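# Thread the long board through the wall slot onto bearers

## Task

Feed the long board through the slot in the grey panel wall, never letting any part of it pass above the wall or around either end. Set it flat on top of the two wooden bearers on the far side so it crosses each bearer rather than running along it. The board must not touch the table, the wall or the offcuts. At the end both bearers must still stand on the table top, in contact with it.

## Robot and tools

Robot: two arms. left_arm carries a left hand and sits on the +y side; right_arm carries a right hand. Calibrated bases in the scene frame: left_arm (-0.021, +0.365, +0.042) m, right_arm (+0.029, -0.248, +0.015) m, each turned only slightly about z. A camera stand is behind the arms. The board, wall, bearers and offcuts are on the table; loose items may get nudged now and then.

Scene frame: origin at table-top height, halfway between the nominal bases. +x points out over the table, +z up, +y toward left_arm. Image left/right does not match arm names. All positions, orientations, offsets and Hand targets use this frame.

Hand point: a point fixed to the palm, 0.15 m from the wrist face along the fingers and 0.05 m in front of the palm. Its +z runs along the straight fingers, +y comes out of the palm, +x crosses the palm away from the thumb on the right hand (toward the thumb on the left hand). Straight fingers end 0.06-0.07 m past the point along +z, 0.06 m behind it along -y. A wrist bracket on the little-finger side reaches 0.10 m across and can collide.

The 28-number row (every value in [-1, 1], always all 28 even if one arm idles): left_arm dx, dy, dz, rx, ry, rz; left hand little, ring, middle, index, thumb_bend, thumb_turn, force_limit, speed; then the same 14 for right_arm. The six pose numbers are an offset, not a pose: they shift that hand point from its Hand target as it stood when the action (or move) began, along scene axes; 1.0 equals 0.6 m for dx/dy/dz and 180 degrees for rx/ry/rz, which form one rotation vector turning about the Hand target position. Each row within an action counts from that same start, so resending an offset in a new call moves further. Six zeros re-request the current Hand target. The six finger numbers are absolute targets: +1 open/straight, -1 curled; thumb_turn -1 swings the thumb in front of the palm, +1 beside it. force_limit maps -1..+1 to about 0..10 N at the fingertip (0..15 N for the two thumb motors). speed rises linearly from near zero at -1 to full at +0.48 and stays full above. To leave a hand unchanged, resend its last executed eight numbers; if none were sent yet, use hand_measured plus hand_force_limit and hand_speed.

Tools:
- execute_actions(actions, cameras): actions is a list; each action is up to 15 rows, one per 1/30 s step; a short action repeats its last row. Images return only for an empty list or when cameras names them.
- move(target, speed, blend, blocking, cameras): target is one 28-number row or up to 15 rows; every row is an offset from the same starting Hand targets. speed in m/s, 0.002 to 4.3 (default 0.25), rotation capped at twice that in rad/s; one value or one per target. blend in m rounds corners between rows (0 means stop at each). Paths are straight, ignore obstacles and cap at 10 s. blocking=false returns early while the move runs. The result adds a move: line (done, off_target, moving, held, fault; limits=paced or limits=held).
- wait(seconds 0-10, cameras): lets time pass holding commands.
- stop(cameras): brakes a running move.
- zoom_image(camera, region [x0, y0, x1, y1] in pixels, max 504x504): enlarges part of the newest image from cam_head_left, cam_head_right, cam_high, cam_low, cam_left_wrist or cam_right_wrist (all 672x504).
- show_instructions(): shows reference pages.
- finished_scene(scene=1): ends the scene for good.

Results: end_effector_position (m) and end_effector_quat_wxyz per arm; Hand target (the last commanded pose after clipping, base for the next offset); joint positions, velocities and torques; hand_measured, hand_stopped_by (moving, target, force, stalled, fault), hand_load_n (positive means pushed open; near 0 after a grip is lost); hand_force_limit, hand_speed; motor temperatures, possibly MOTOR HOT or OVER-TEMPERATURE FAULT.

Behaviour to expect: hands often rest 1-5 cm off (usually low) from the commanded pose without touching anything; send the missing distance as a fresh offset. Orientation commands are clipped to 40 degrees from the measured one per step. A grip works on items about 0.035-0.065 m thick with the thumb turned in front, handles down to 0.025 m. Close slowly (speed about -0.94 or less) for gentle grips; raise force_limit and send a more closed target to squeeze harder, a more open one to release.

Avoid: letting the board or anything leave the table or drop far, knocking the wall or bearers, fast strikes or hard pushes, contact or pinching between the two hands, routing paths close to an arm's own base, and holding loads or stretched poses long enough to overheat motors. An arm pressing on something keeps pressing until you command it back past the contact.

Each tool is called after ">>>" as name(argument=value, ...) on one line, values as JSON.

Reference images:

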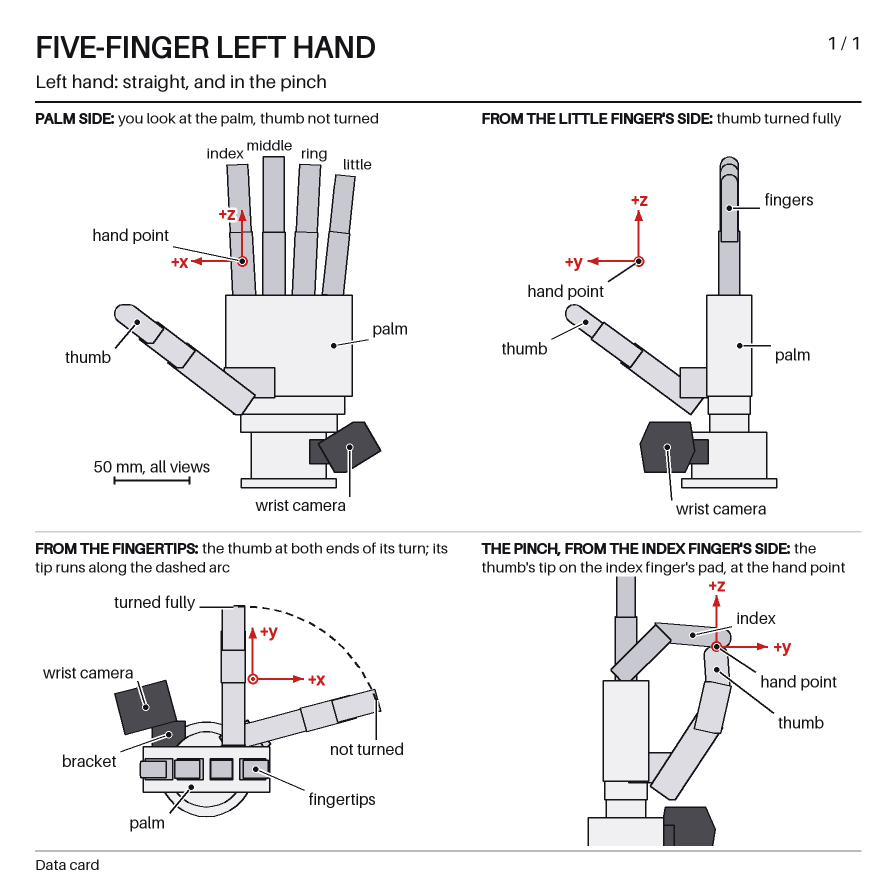

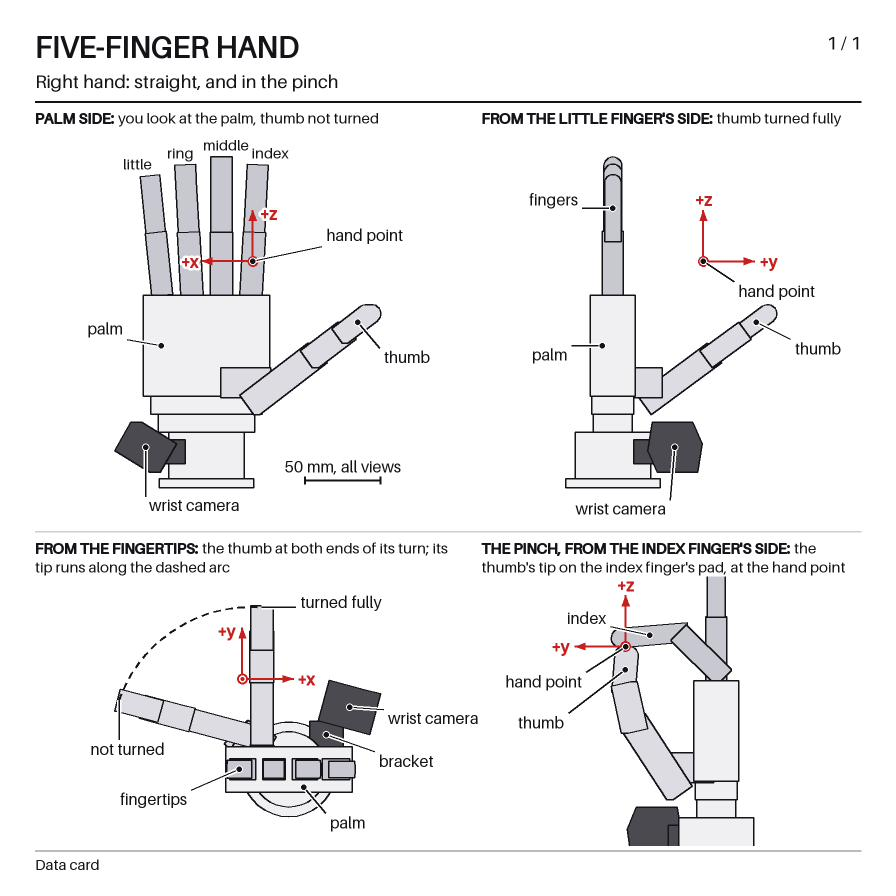

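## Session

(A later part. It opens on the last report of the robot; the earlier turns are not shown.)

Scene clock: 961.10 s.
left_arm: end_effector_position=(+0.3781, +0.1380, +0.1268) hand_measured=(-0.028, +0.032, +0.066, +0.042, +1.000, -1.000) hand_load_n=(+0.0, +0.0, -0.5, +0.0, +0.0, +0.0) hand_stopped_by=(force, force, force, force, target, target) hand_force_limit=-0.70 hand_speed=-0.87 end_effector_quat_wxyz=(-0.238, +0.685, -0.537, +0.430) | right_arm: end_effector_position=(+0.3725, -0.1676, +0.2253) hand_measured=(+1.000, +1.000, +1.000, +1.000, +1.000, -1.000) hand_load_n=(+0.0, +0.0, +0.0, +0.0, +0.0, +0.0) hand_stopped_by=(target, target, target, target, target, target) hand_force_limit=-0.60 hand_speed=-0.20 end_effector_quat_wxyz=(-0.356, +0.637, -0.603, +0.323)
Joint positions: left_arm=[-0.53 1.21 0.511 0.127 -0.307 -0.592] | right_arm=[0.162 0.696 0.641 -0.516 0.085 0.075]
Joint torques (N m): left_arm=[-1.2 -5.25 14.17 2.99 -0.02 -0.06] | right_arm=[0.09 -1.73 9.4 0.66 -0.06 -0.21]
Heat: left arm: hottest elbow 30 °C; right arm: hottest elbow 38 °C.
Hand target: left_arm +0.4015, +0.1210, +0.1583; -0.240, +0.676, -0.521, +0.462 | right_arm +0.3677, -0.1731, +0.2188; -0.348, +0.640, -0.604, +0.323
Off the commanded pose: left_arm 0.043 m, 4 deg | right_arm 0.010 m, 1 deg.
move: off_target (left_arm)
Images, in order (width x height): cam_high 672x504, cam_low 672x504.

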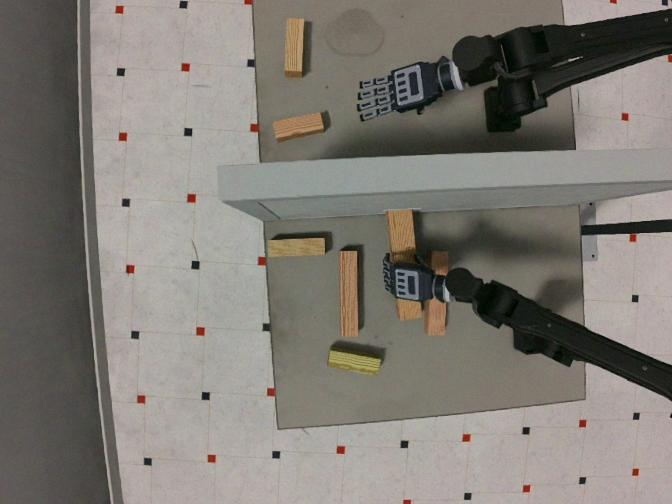

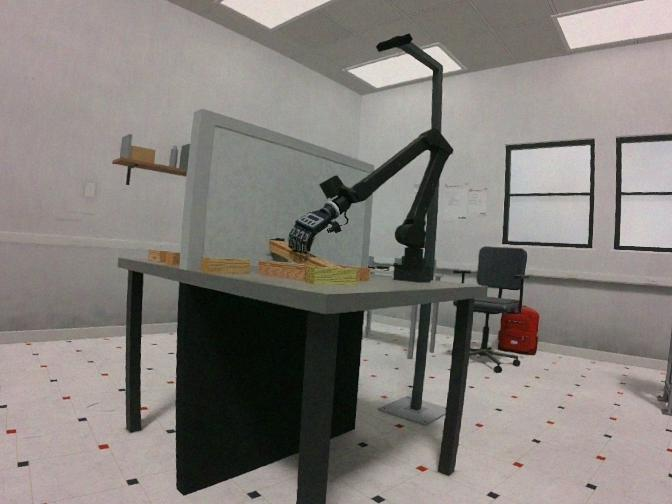

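>>> move(target=[[0,0,0,0,0,0,1,1,1,1,1,-1,0.1,-0.2,0,0,0,0,0,0,1,1,1,1,1,-1,-0.6,-0.2],[-0.0625,-0.052,0.04,0.0255,0.045,0,1,1,1,1,1,-1,0.1,-0.2,0,0,0,0,0,0,1,1,1,1,1,-1,-0.6,-0.2],[-0.066,-0.077,-0.104,0.0255,0.045,0,1,1,1,1,1,-1,0.1,-0.2,0,0,0,0,0,0,1,1,1,1,1,-1,-0.6,-0.2]], speed=0.1, cameras=["cam_left_wrist","cam_low","cam_high","cam_head_left"])

>>> zoom_image(camera="cam_high", region=[350, 150, 490, 350])

>>> zoom_image(camera="cam_low", region=[230, 160, 380, 290])

>>> zoom_image(camera="cam_head_left", region=[210, 220, 340, 340])

Scene clock: 989.63 s.
left_arm: end_effector_position=(+0.3648, +0.0764, +0.1017) hand_measured=(+1.000, +1.000, +1.000, +1.000, +1.000, -1.000) hand_load_n=(+0.0, +0.0, +0.0, +0.0, +0.0, +0.0) hand_stopped_by=(target, target, target, target, target, target) hand_force_limit=0.10 hand_speed=-0.20 end_effector_quat_wxyz=(-0.230, +0.697, -0.555, +0.392) | right_arm: end_effector_position=(+0.3725, -0.1676, +0.2253) hand_measured=(+1.000, +1.000, +1.000, +1.000, +1.000, -1.000) hand_load_n=(+0.0, +0.0, +0.0, +0.0, +0.0, +0.0) hand_stopped_by=(target, target, target, target, target, target) hand_force_limit=-0.60 hand_speed=-0.20 end_effector_quat_wxyz=(-0.356, +0.637, -0.603, +0.323)
Joint positions: left_arm=[-0.703 1.346 0.611 0.031 -0.439 -0.713] | right_arm=[0.162 0.696 0.641 -0.516 0.085 0.075]
Joint torques (N m): left_arm=[-1.38 -5.95 7.88 2.76 -0.25 -0.05] | right_arm=[0.09 -1.79 9.4 0.68 -0.06 -0.21]
Heat: left arm: hottest elbow 30 °C; right arm: hottest elbow 38 °C.
Hand target: left_arm +0.3619, +0.0747, +0.0959; -0.229, +0.697, -0.555, +0.392 | right_arm +0.3677, -0.1731, +0.2188; -0.348, +0.640, -0.604, +0.323
Off the commanded pose: left_arm 0.007 m, 0 deg | right_arm 0.010 m, 1 deg.
move: done
Images, in order (width x height): cam_head_left 672x504, cam_high 672x504, cam_low 672x504, cam_left_wrist 672x504.

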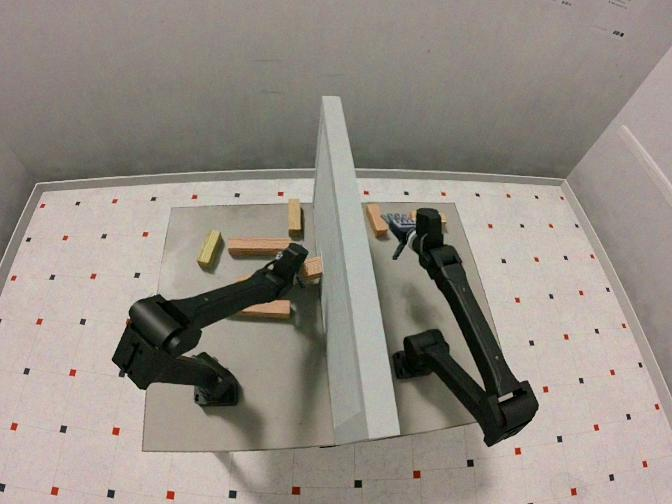

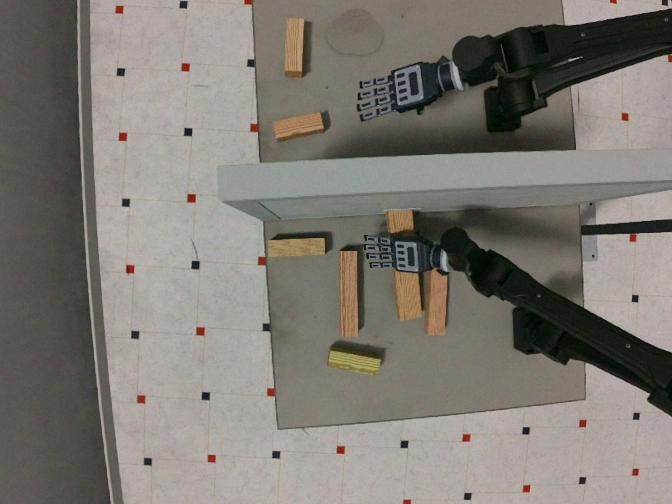

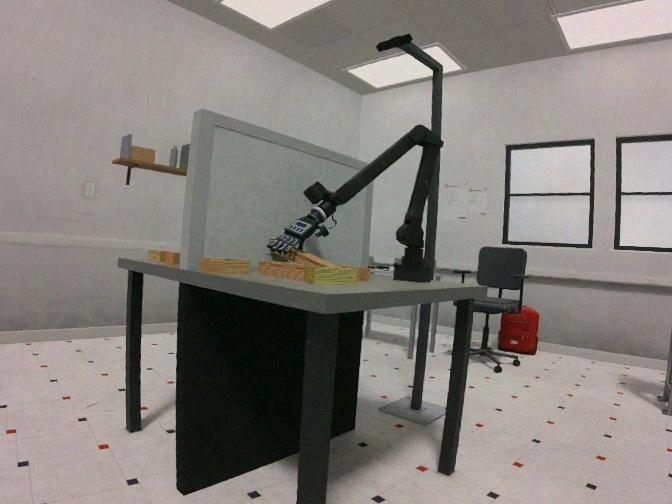

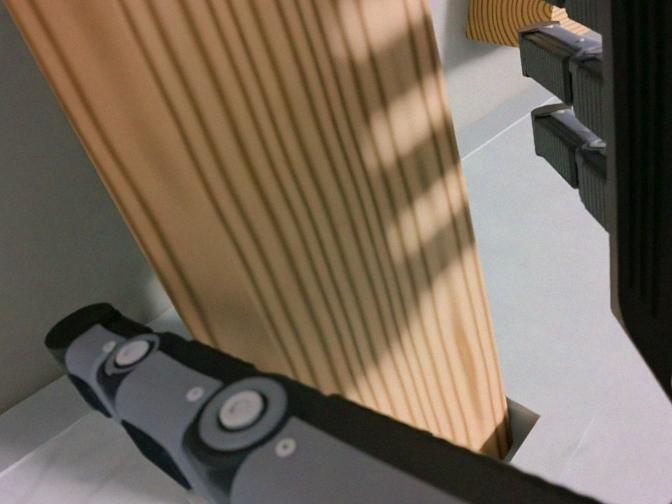

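Scaled by 2.520 from the camera's 672x504 image, which has a finer 960x720 frame.

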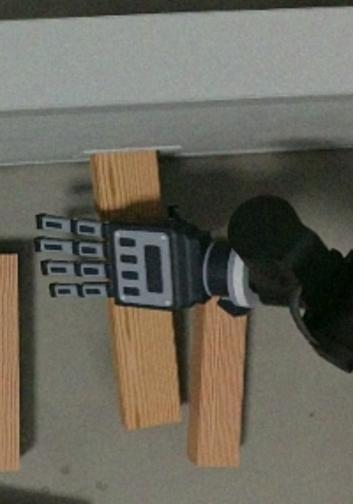

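Scaled by 3.360 from the camera's 672x504 image, which has a finer 960x720 frame.

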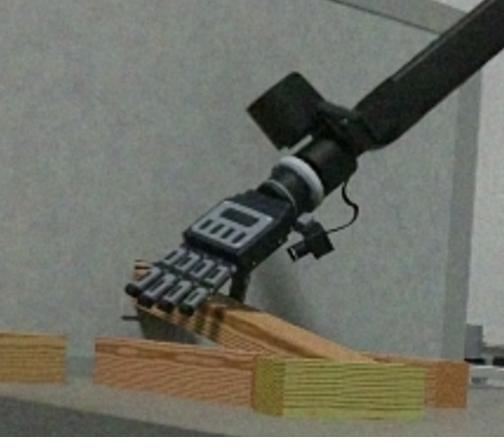

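Scaled by 3.877 from the camera's 672x504 image, which has a finer 960x720 frame.

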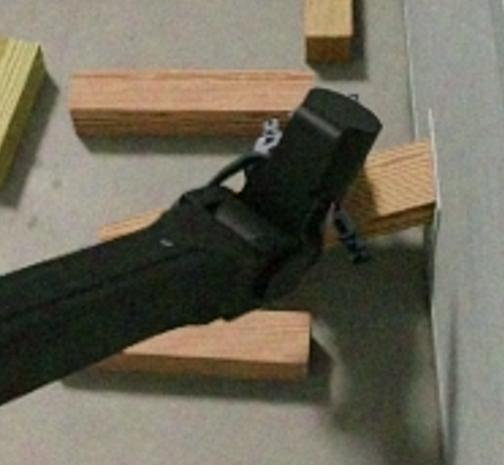

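>>> move(target=[[0,0,0,0,0,0,0.4,0.4,0.4,0.4,1,-1,0.1,-0.3,0,0,0,0,0,0,1,1,1,1,1,-1,-0.6,-0.2],[0,0,0,0,0,0,0.2,0.2,-0.4,-0.4,1,-1,0.1,-0.87,0,0,0,0,0,0,1,1,1,1,1,-1,-0.6,-0.2],[0,0,0,0,0,0,0.2,0.2,-0.55,-0.55,1,-1,0.45,-0.87,0,0,0,0,0,0,1,1,1,1,1,-1,-0.6,-0.2],[0,0,0,0,0,0,-0.4,-0.4,-0.55,-0.55,1,-1,-0.6,-0.87,0,0,0,0,0,0,1,1,1,1,1,-1,-0.6,-0.2]], speed=0.05, cameras=["cam_high"])

>>> zoom_image(camera="cam_high", region=[350, 150, 490, 350])

Scene clock: 998.10 s.
left_arm: end_effector_position=(+0.3665, +0.0772, +0.1019) hand_measured=(-0.028, +0.034, +0.066, +0.042, +1.000, -1.000) hand_load_n=(+6.0, +4.0, +5.5, +8.5, +1.5, +3.5) hand_stopped_by=(force, force, force, force, target, target) hand_force_limit=-0.60 hand_speed=-0.87 end_effector_quat_wxyz=(-0.234, +0.697, -0.552, +0.393) | right_arm: end_effector_position=(+0.3725, -0.1676, +0.2253) hand_measured=(+1.000, +1.000, +1.000, +1.000, +1.000, -1.000) hand_load_n=(+0.0, +0.0, +0.0, +0.0, +0.0, +0.0) hand_stopped_by=(target, target, target, target, target, target) hand_force_limit=-0.60 hand_speed=-0.20 end_effector_quat_wxyz=(-0.356, +0.637, -0.603, +0.323)
Joint positions: left_arm=[-0.703 1.349 0.611 0.036 -0.447 -0.715] | right_arm=[0.162 0.696 0.641 -0.516 0.085 0.075]
Joint torques (N m): left_arm=[-1.32 -6.36 7.79 2.48 0.08 -0.03] | right_arm=[0.09 -1.73 9.39 0.68 -0.06 -0.21]
Heat: left arm: hottest elbow 30 °C; right arm: hottest elbow 38 °C.
Hand target: left_arm +0.3620, +0.0748, +0.0959; -0.229, +0.697, -0.555, +0.392 | right_arm +0.3677, -0.1731, +0.2188; -0.348, +0.640, -0.604, +0.323
Off the commanded pose: left_arm 0.008 m, 1 deg | right_arm 0.010 m, 1 deg.
move: done
Images, in order (width x height): cam_high 672x504.

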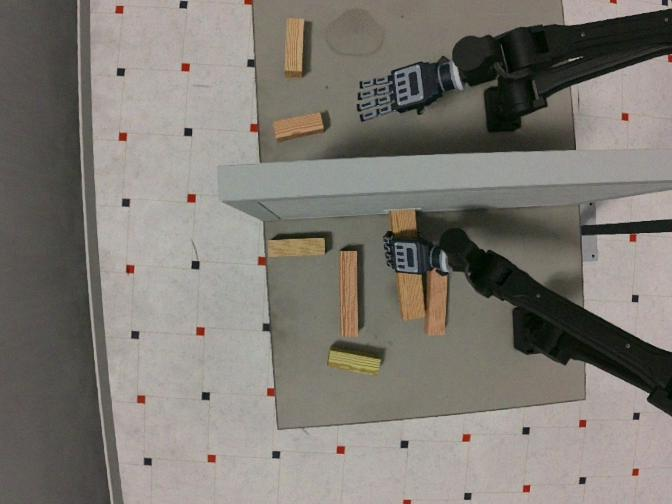

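Scaled by 2.520 from the camera's 672x504 image, which has a finer 960x720 frame.

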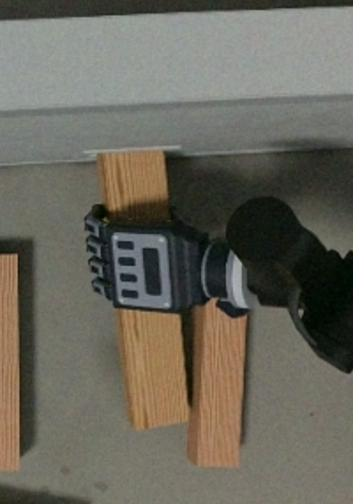

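>>> move(target=[0.02,0.1,0,0,0,0,-0.4,-0.4,-0.55,-0.55,1,-1,-0.6,-0.87,0,0,0,0,0,0,1,1,1,1,1,-1,-0.6,-0.2], speed=0.05, cameras=["cam_high","cam_low","cam_left_wrist"])

>>> zoom_image(camera="cam_high", region=[350, 150, 490, 350])

>>> zoom_image(camera="cam_low", region=[230, 160, 380, 290])

Scene clock: 1003.60 s.
left_arm: end_effector_position=(+0.3725, +0.1321, +0.0920) hand_measured=(-0.028, +0.034, +0.066, +0.040, +1.000, -1.000) hand_load_n=(+0.0, +0.0, +0.0, +0.0, +0.0, -0.5) hand_stopped_by=(force, force, force, force, target, target) hand_force_limit=-0.60 hand_speed=-0.87 end_effector_quat_wxyz=(-0.226, +0.699, -0.558, +0.385) | right_arm: end_effector_position=(+0.3725, -0.1676, +0.2253) hand_measured=(+1.000, +1.000, +1.000, +1.000, +1.000, -1.000) hand_load_n=(+0.0, +0.0, +0.0, +0.0, +0.0, +0.0) hand_stopped_by=(target, target, target, target, target, target) hand_force_limit=-0.60 hand_speed=-0.20 end_effector_quat_wxyz=(-0.356, +0.637, -0.603, +0.323)
Joint positions: left_arm=[-0.549 1.3 0.538 0.077 -0.314 -0.613] | right_arm=[0.162 0.696 0.641 -0.516 0.085 0.075]
Joint torques (N m): left_arm=[-0.32 -6.95 7.77 2.78 0.11 0.09] | right_arm=[0.09 -1.73 9.39 0.68 -0.06 -0.21]
Heat: left arm: hottest elbow 30 °C; right arm: hottest elbow 38 °C.
Hand target: left_arm +0.3739, +0.1346, +0.0959; -0.229, +0.697, -0.555, +0.392 | right_arm +0.3677, -0.1731, +0.2188; -0.348, +0.640, -0.604, +0.323
Off the commanded pose: left_arm 0.005 m, 1 deg | right_arm 0.010 m, 1 deg.
move: done
Images, in order (width x height): cam_high 672x504, cam_low 672x504, cam_left_wrist 672x504.

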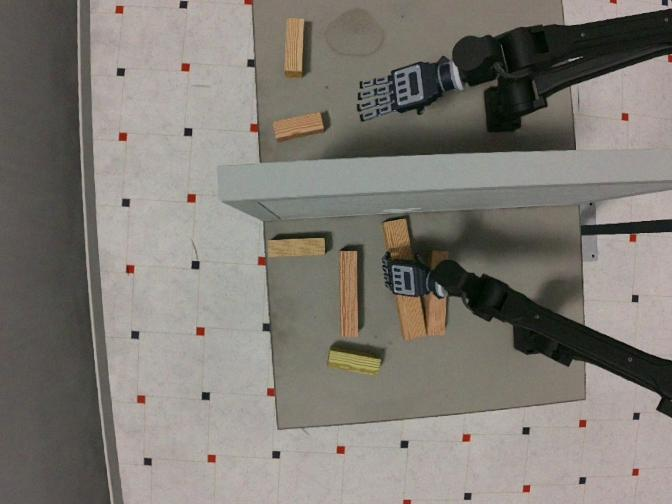

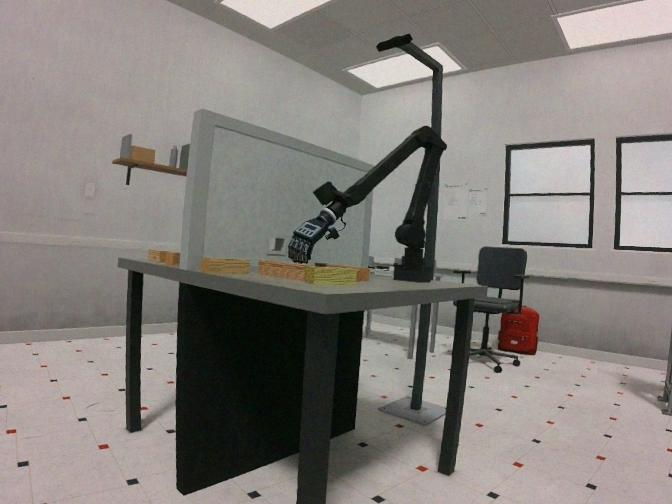

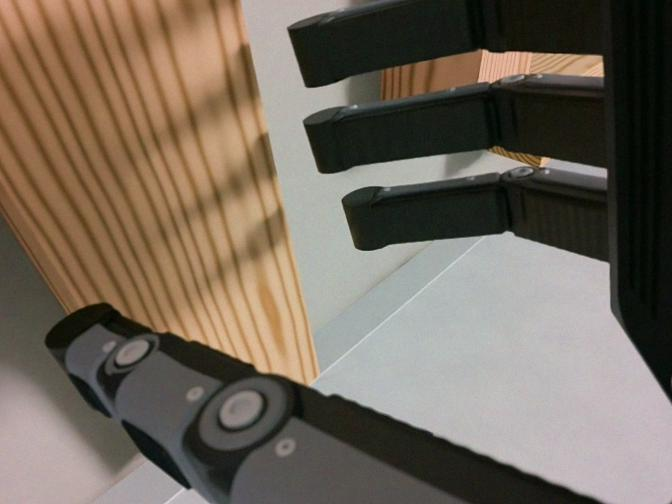

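Scaled by 2.520 from the camera's 672x504 image, which has a finer 960x720 frame.

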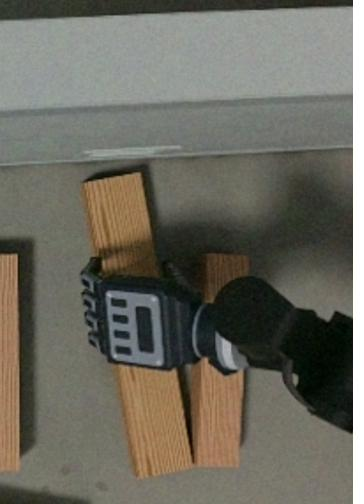

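Scaled by 3.360 from the camera's 672x504 image, which has a finer 960x720 frame.

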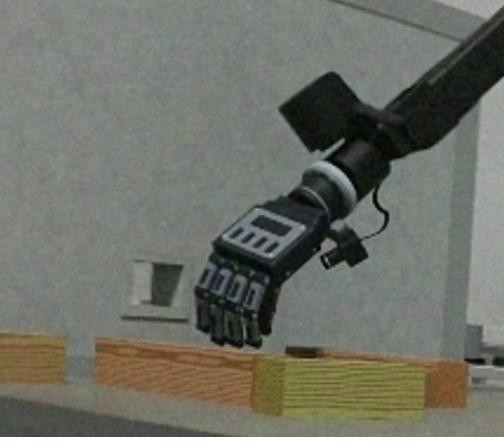

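>>> zoom_image(camera="cam_head_left", region=[210, 220, 340, 340])

This scene's latest camera images include none from cam_head_left. They are from: cam_high, cam_low, cam_left_wrist. cam_head_left's image comes with the result of a call that names it in "cameras".

>>> move(target=[[0,0,0,0,0,0,1,1,1,1,1,-1,0.1,-0.1,0,0,0,0,0,0,1,1,1,1,1,-1,-0.6,-0.2],[0,0,0.15,0,0,0,1,1,1,1,1,-1,0.1,-0.1,0,0,0,0,0,0,1,1,1,1,1,-1,-0.6,-0.2],[-0.15,0.25,0.15,0,0,0,1,1,1,1,1,-1,0.1,-0.1,0,0,0,0,0,0,1,1,1,1,1,-1,-0.6,-0.2]], speed=0.2, cameras=["all"])

>>> zoom_image(camera="cam_high", region=[320, 190, 480, 350])

>>> zoom_image(camera="cam_head_left", region=[200, 220, 340, 340])

>>> zoom_image(camera="cam_low", region=[230, 220, 380, 300])

Scene clock: 1016.07 s.
left_arm: end_effector_position=(+0.2884, +0.2821, +0.1917) hand_measured=(+1.000, +1.000, +1.000, +1.000, +1.000, -1.000) hand_load_n=(+0.0, +0.0, +0.0, +0.0, +0.0, +0.0) hand_stopped_by=(target, target, target, target, target, target) hand_force_limit=0.10 hand_speed=-0.10 end_effector_quat_wxyz=(-0.230, +0.695, -0.553, +0.397) | right_arm: end_effector_position=(+0.3725, -0.1676, +0.2253) hand_measured=(+1.000, +1.000, +1.000, +1.000, +1.000, -1.000) hand_load_n=(+0.0, +0.0, +0.0, +0.0, +0.0, +0.0) hand_stopped_by=(target, target, target, target, target, target) hand_force_limit=-0.60 hand_speed=-0.20 end_effector_quat_wxyz=(-0.356, +0.637, -0.603, +0.323)
Joint positions: left_arm=[-0.076 0.605 0.448 -0.462 0.065 -0.327] | right_arm=[0.162 0.696 0.641 -0.516 0.085 0.075]
Joint torques (N m): left_arm=[-0.09 -0.5 10.25 1.78 0.3 0.11] | right_arm=[0.09 -1.73 9.4 0.68 -0.06 -0.21]
Heat: left arm: hottest elbow 29 °C; right arm: hottest elbow 38 °C.
Hand target: left_arm +0.2839, +0.2848, +0.1858; -0.229, +0.697, -0.555, +0.392 | right_arm +0.3677, -0.1731, +0.2188; -0.348, +0.640, -0.604, +0.323
Off the commanded pose: left_arm 0.008 m, 1 deg | right_arm 0.010 m, 1 deg.
move: done

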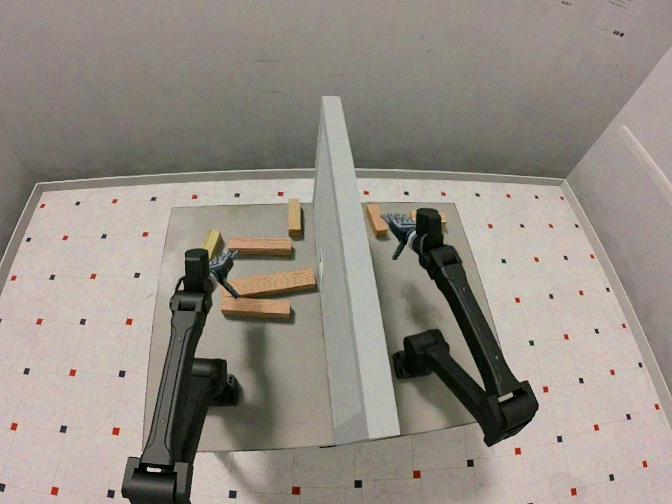

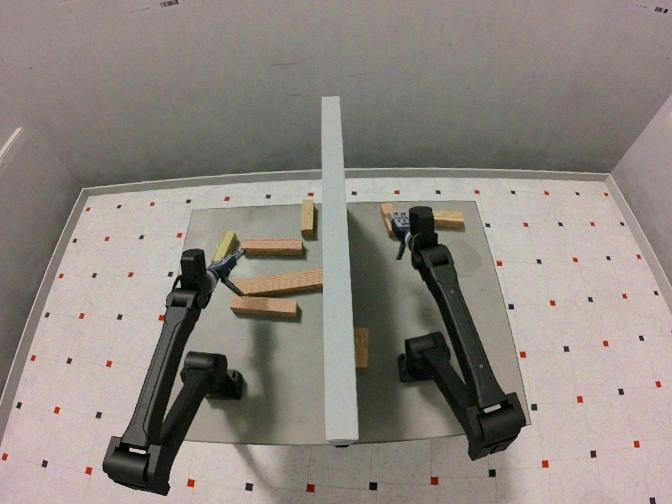

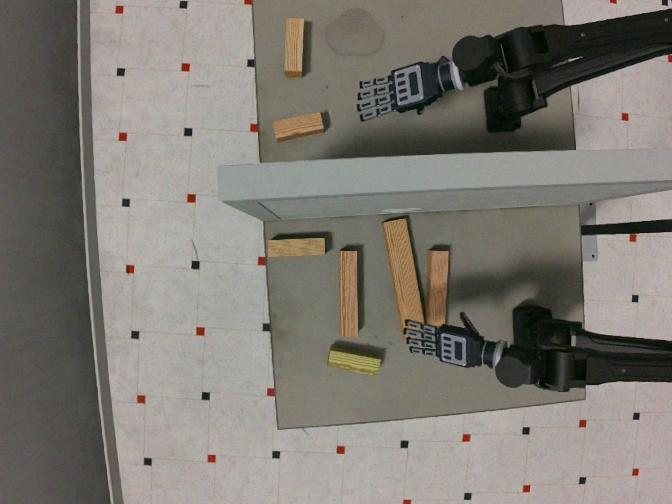

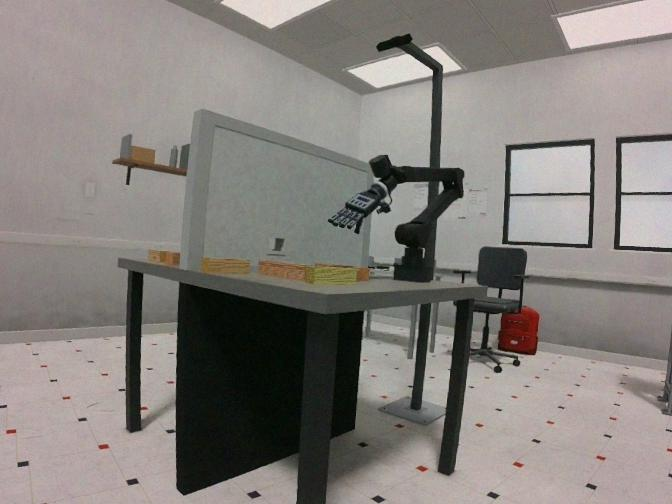

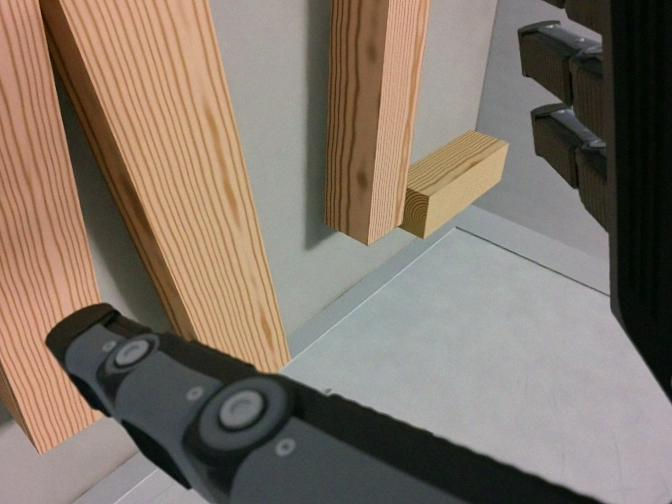

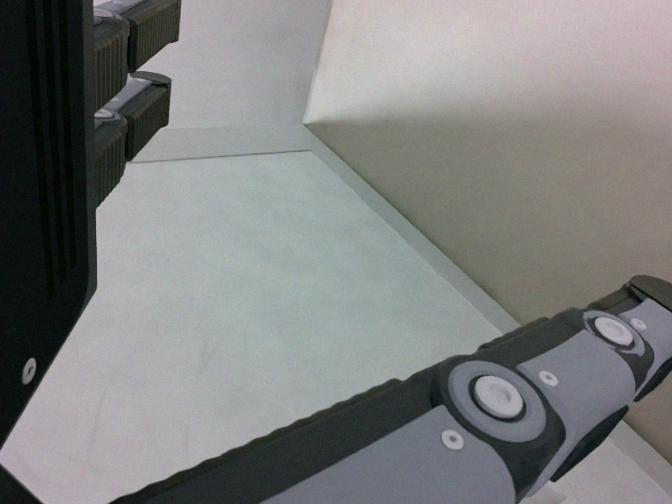

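Scaled by 3.150 from the camera's 672x504 image, which has a finer 960x720 frame.

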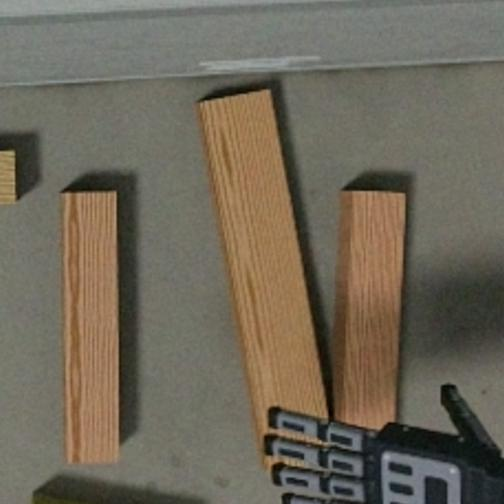

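Scaled by 3.600 from the camera's 672x504 image, which has a finer 960x720 frame.

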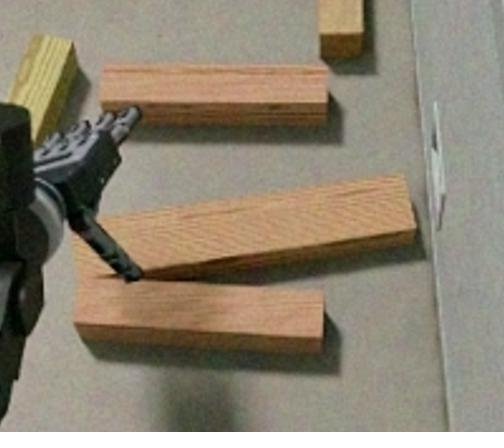

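Scaled by 3.360 from the camera's 672x504 image, which has a finer 960x720 frame.

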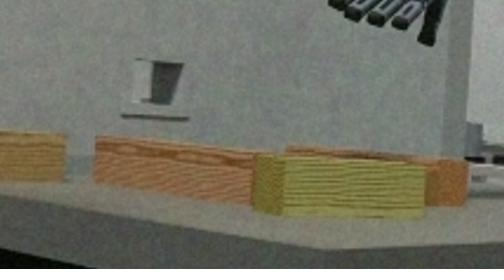

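>>> move(target=[[0.105,-0.161,-0.126,0.0938,0.0113,0.0197,1,1,1,1,1,-1,0.1,-0.1,0,0,0,0,0,0,1,1,1,1,1,-1,-0.6,-0.2],[0.105,-0.161,-0.268,0.0938,0.0113,0.0197,1,1,1,1,1,-1,0.1,-0.1,0,0,0,0,0,0,1,1,1,1,1,-1,-0.6,-0.2]], speed=0.15, cameras=["cam_high","cam_low","cam_left_wrist","cam_head_left"])

>>> zoom_image(camera="cam_high", region=[320, 190, 480, 350])

>>> zoom_image(camera="cam_head_left", region=[200, 220, 340, 340])

Scene clock: 1040.17 s.
left_arm: end_effector_position=(+0.3501, +0.1877, +0.0323) hand_measured=(+1.000, +1.000, +1.000, +1.000, +1.000, -1.000) hand_load_n=(+0.0, +0.0, +0.0, -0.5, +0.0, -1.0) hand_stopped_by=(target, target, target, target, target, target) hand_force_limit=0.10 hand_speed=-0.10 end_effector_quat_wxyz=(-0.332, +0.680, -0.587, +0.290) | right_arm: end_effector_position=(+0.3725, -0.1676, +0.2253) hand_measured=(+1.000, +1.000, +1.000, +1.000, +1.000, -1.000) hand_load_n=(+0.0, +0.0, +0.0, -0.5, +0.0, +0.0) hand_stopped_by=(target, target, target, target, target, target) hand_force_limit=-0.60 hand_speed=-0.20 end_effector_quat_wxyz=(-0.356, +0.637, -0.603, +0.323)
Joint positions: left_arm=[-0.582 1.383 0.457 0.129 -0.543 -0.492] | right_arm=[0.162 0.696 0.641 -0.516 0.085 0.075]
Joint torques (N m): left_arm=[-1.08 -4.48 6.32 2.61 -0.29 0.02] | right_arm=[0.09 -1.67 9.39 0.66 -0.06 -0.21]
Heat: left arm: hottest elbow 29 °C; right arm: hottest elbow 38 °C.
Hand target: left_arm +0.3469, +0.1881, +0.0251; -0.331, +0.679, -0.589, +0.287 | right_arm +0.3677, -0.1731, +0.2188; -0.348, +0.640, -0.604, +0.323
Off the commanded pose: left_arm 0.008 m, 0 deg | right_arm 0.010 m, 1 deg.
move: done
Images, in order (width x height): cam_head_left 672x504, cam_high 672x504, cam_low 672x504, cam_left_wrist 672x504.

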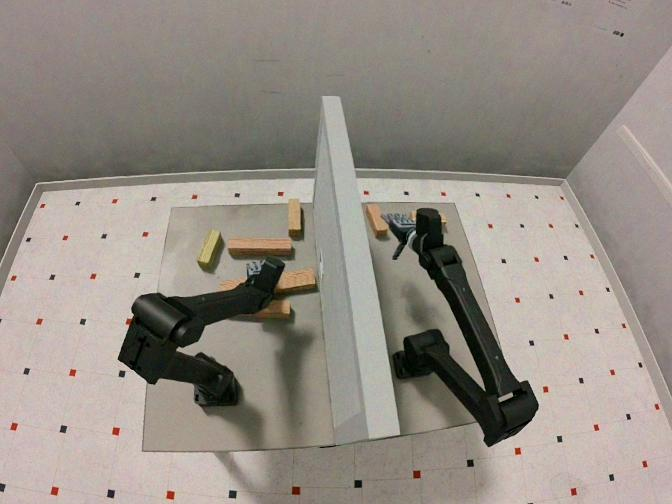

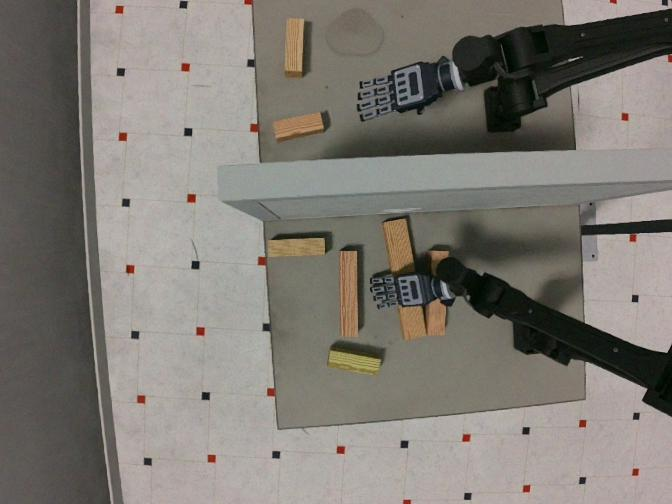

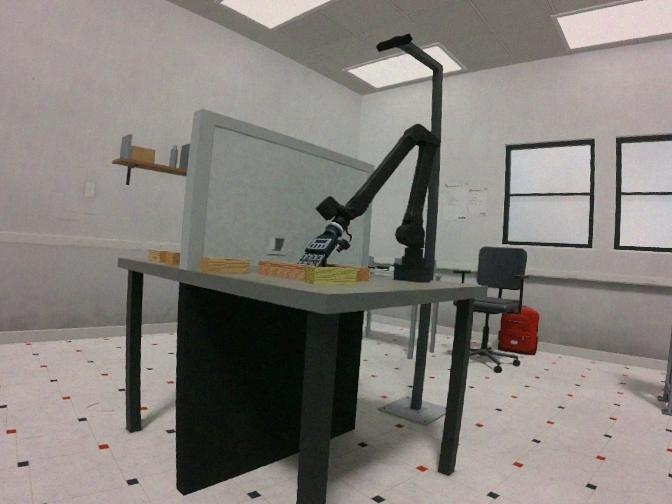

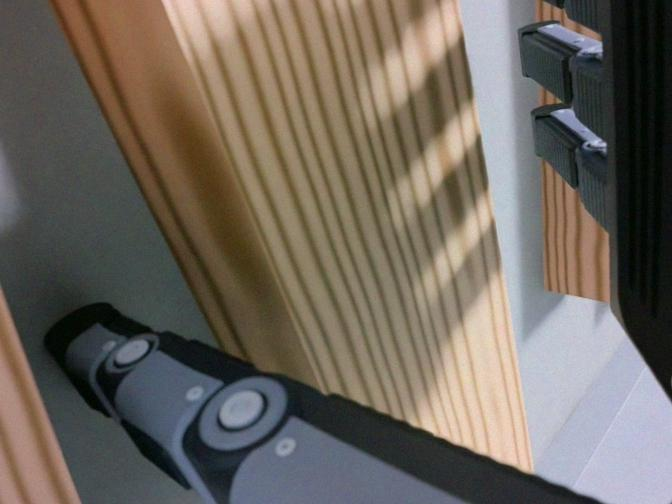

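Scaled by 3.150 from the camera's 672x504 image, which has a finer 960x720 frame.

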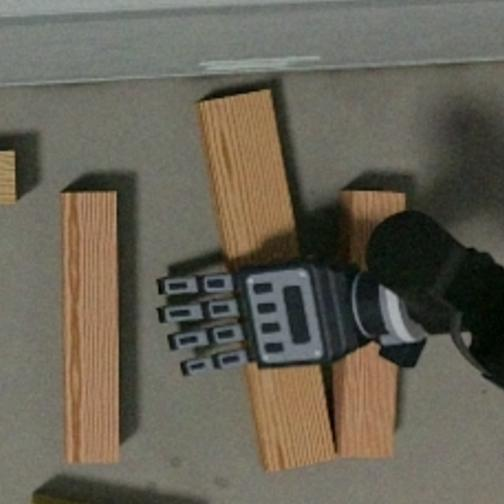

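Scaled by 3.600 from the camera's 672x504 image, which has a finer 960x720 frame.

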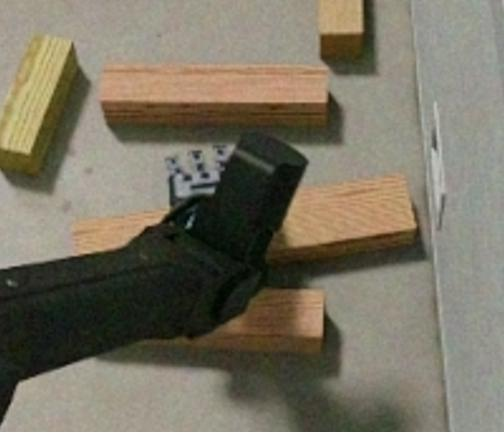

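>>> move(target=[[0,0,0,0,0,0,0.4,0.4,0.4,0.4,1,-1,0.1,-0.3,0,0,0,0,0,0,1,1,1,1,1,-1,-0.6,-0.2],[0,0,0,0,0,0,0.2,0.2,-0.4,-0.4,1,-1,0.1,-0.87,0,0,0,0,0,0,1,1,1,1,1,-1,-0.6,-0.2],[0,0,0,0,0,0,0.2,0.2,-0.55,-0.55,1,-1,0.5,-0.87,0,0,0,0,0,0,1,1,1,1,1,-1,-0.6,-0.2],[0,0,0,0,0,0,-0.4,-0.4,-0.55,-0.55,1,-1,-0.6,-0.87,0,0,0,0,0,0,1,1,1,1,1,-1,-0.6,-0.2]], speed=0.05, cameras=["cam_high","cam_left_wrist"])

>>> zoom_image(camera="cam_high", region=[320, 190, 480, 350])

Scene clock: 1047.70 s.
left_arm: end_effector_position=(+0.3560, +0.1862, +0.0369) hand_measured=(+0.032, +0.058, +0.516, +0.020, +1.000, -1.000) hand_load_n=(+2.0, +4.0, +6.0, +11.0, +1.5, +1.5) hand_stopped_by=(force, force, force, force, target, target) hand_force_limit=-0.60 hand_speed=-0.87 end_effector_quat_wxyz=(-0.337, +0.680, -0.578, +0.301) | right_arm: end_effector_position=(+0.3725, -0.1676, +0.2253) hand_measured=(+1.000, +1.000, +1.000, +1.000, +1.000, -1.000) hand_load_n=(+0.0, +0.0, -0.5, +0.0, +0.0, +0.0) hand_stopped_by=(target, target, target, target, target, target) hand_force_limit=-0.60 hand_speed=-0.20 end_effector_quat_wxyz=(-0.356, +0.637, -0.603, +0.323)
Joint positions: left_arm=[-0.582 1.384 0.457 0.158 -0.553 -0.495] | right_arm=[0.162 0.696 0.641 -0.516 0.085 0.075]
Joint torques (N m): left_arm=[-1.14 -4.72 6.39 1.22 0.15 0.06] | right_arm=[0.09 -1.73 9.39 0.66 -0.06 -0.21]
Heat: left arm: hottest elbow 29 °C; right arm: hottest elbow 38 °C.
Hand target: left_arm +0.3469, +0.1881, +0.0250; -0.331, +0.679, -0.589, +0.287 | right_arm +0.3677, -0.1731, +0.2188; -0.348, +0.640, -0.604, +0.323
Off the commanded pose: left_arm 0.015 m, 2 deg | right_arm 0.010 m, 1 deg.
move: off_target (left_arm); target 2's new numbers were sent with left_arm's hand 0.012 m and 2 deg from that target; target 3's new numbers were sent with left_arm's hand 0.015 m and 2 deg from that target; target 4's new numbers were sent with left_arm's hand 0.015 m and 2 deg from that target
Images, in order (width x height): cam_high 672x504, cam_left_wrist 672x504.

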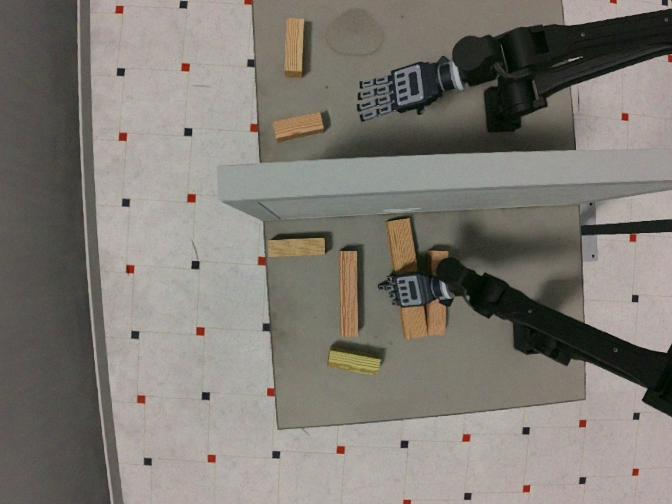

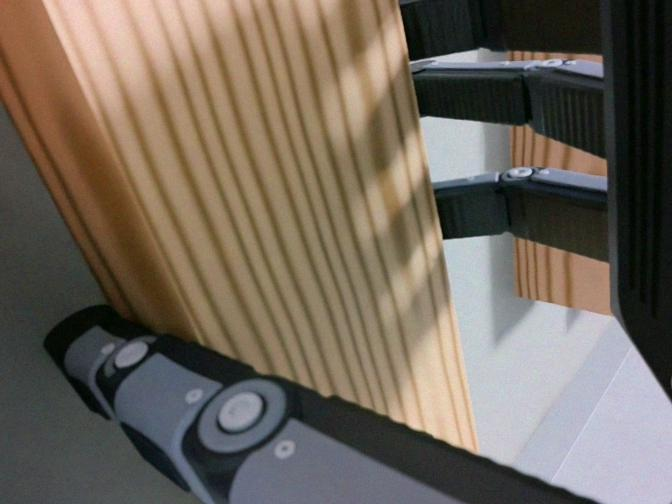

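Scaled by 3.150 from the camera's 672x504 image, which has a finer 960x720 frame.

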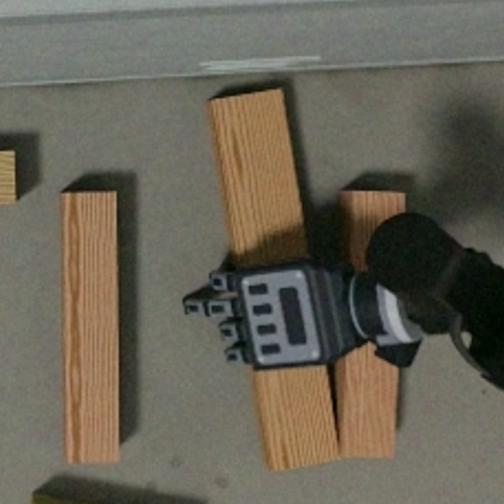

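>>> move(target=[[0,0,0,0,0,0,0.25,0.25,0.45,0.25,1,-1,0.5,-0.5,0,0,0,0,0,0,1,1,1,1,1,-1,-0.6,-0.2],[0,0,0,0,0,0,0.2,0.2,0.2,0.2,1,-1,0.9,-0.5,0,0,0,0,0,0,1,1,1,1,1,-1,-0.6,-0.2]], speed=0.05, cameras=["cam_high","cam_left_wrist"])

Scene clock: 1058.73 s.
left_arm: end_effector_position=(+0.3585, +0.1859, +0.0397) hand_measured=(+0.200, +0.200, +0.202, +0.200, +1.000, -1.000) hand_load_n=(+0.0, +0.0, +5.5, +0.0, +0.0, -0.5) hand_stopped_by=(target, target, target, target, target, target) hand_force_limit=0.90 hand_speed=-0.50 end_effector_quat_wxyz=(-0.340, +0.680, -0.574, +0.305) | right_arm: end_effector_position=(+0.3725, -0.1676, +0.2253) hand_measured=(+1.000, +1.000, +1.000, +1.000, +1.000, -1.000) hand_load_n=(+0.0, -0.5, +0.0, +0.0, +0.0, +0.0) hand_stopped_by=(target, target, target, target, target, target) hand_force_limit=-0.60 hand_speed=-0.20 end_effector_quat_wxyz=(-0.356, +0.637, -0.603, +0.323)
Joint positions: left_arm=[-0.582 1.382 0.457 0.169 -0.559 -0.495] | right_arm=[0.162 0.696 0.641 -0.516 0.085 0.075]
Joint torques (N m): left_arm=[-1.08 -4.6 6.42 0.77 0.39 0.04] | right_arm=[0.09 -1.73 9.4 0.68 -0.06 -0.21]
Heat: left arm: hottest elbow 29 °C; right arm: hottest elbow 38 °C.
Hand target: left_arm +0.3469, +0.1881, +0.0250; -0.331, +0.679, -0.589, +0.287 | right_arm +0.3677, -0.1731, +0.2188; -0.348, +0.640, -0.604, +0.323
Off the commanded pose: left_arm 0.019 m, 3 deg | right_arm 0.010 m, 1 deg.
move: off_target (left_arm); target 2's new numbers were sent with left_arm's hand 0.017 m and 3 deg from that target
Images, in order (width x height): cam_high 672x504, cam_left_wrist 672x504.

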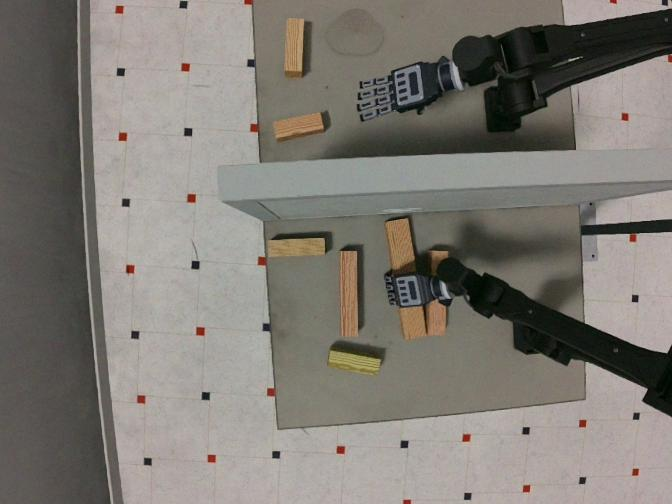

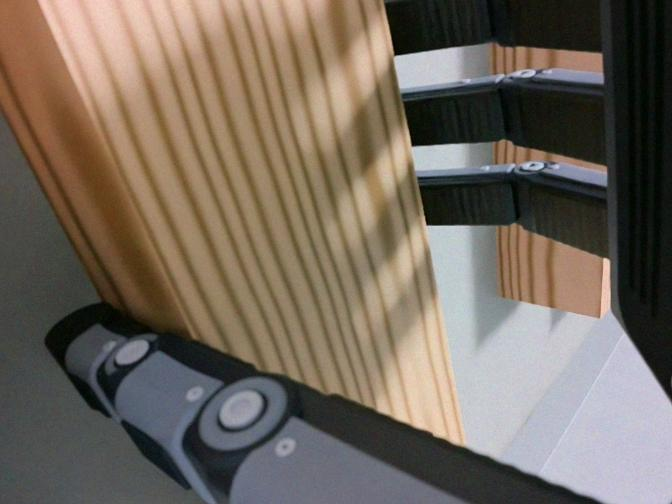

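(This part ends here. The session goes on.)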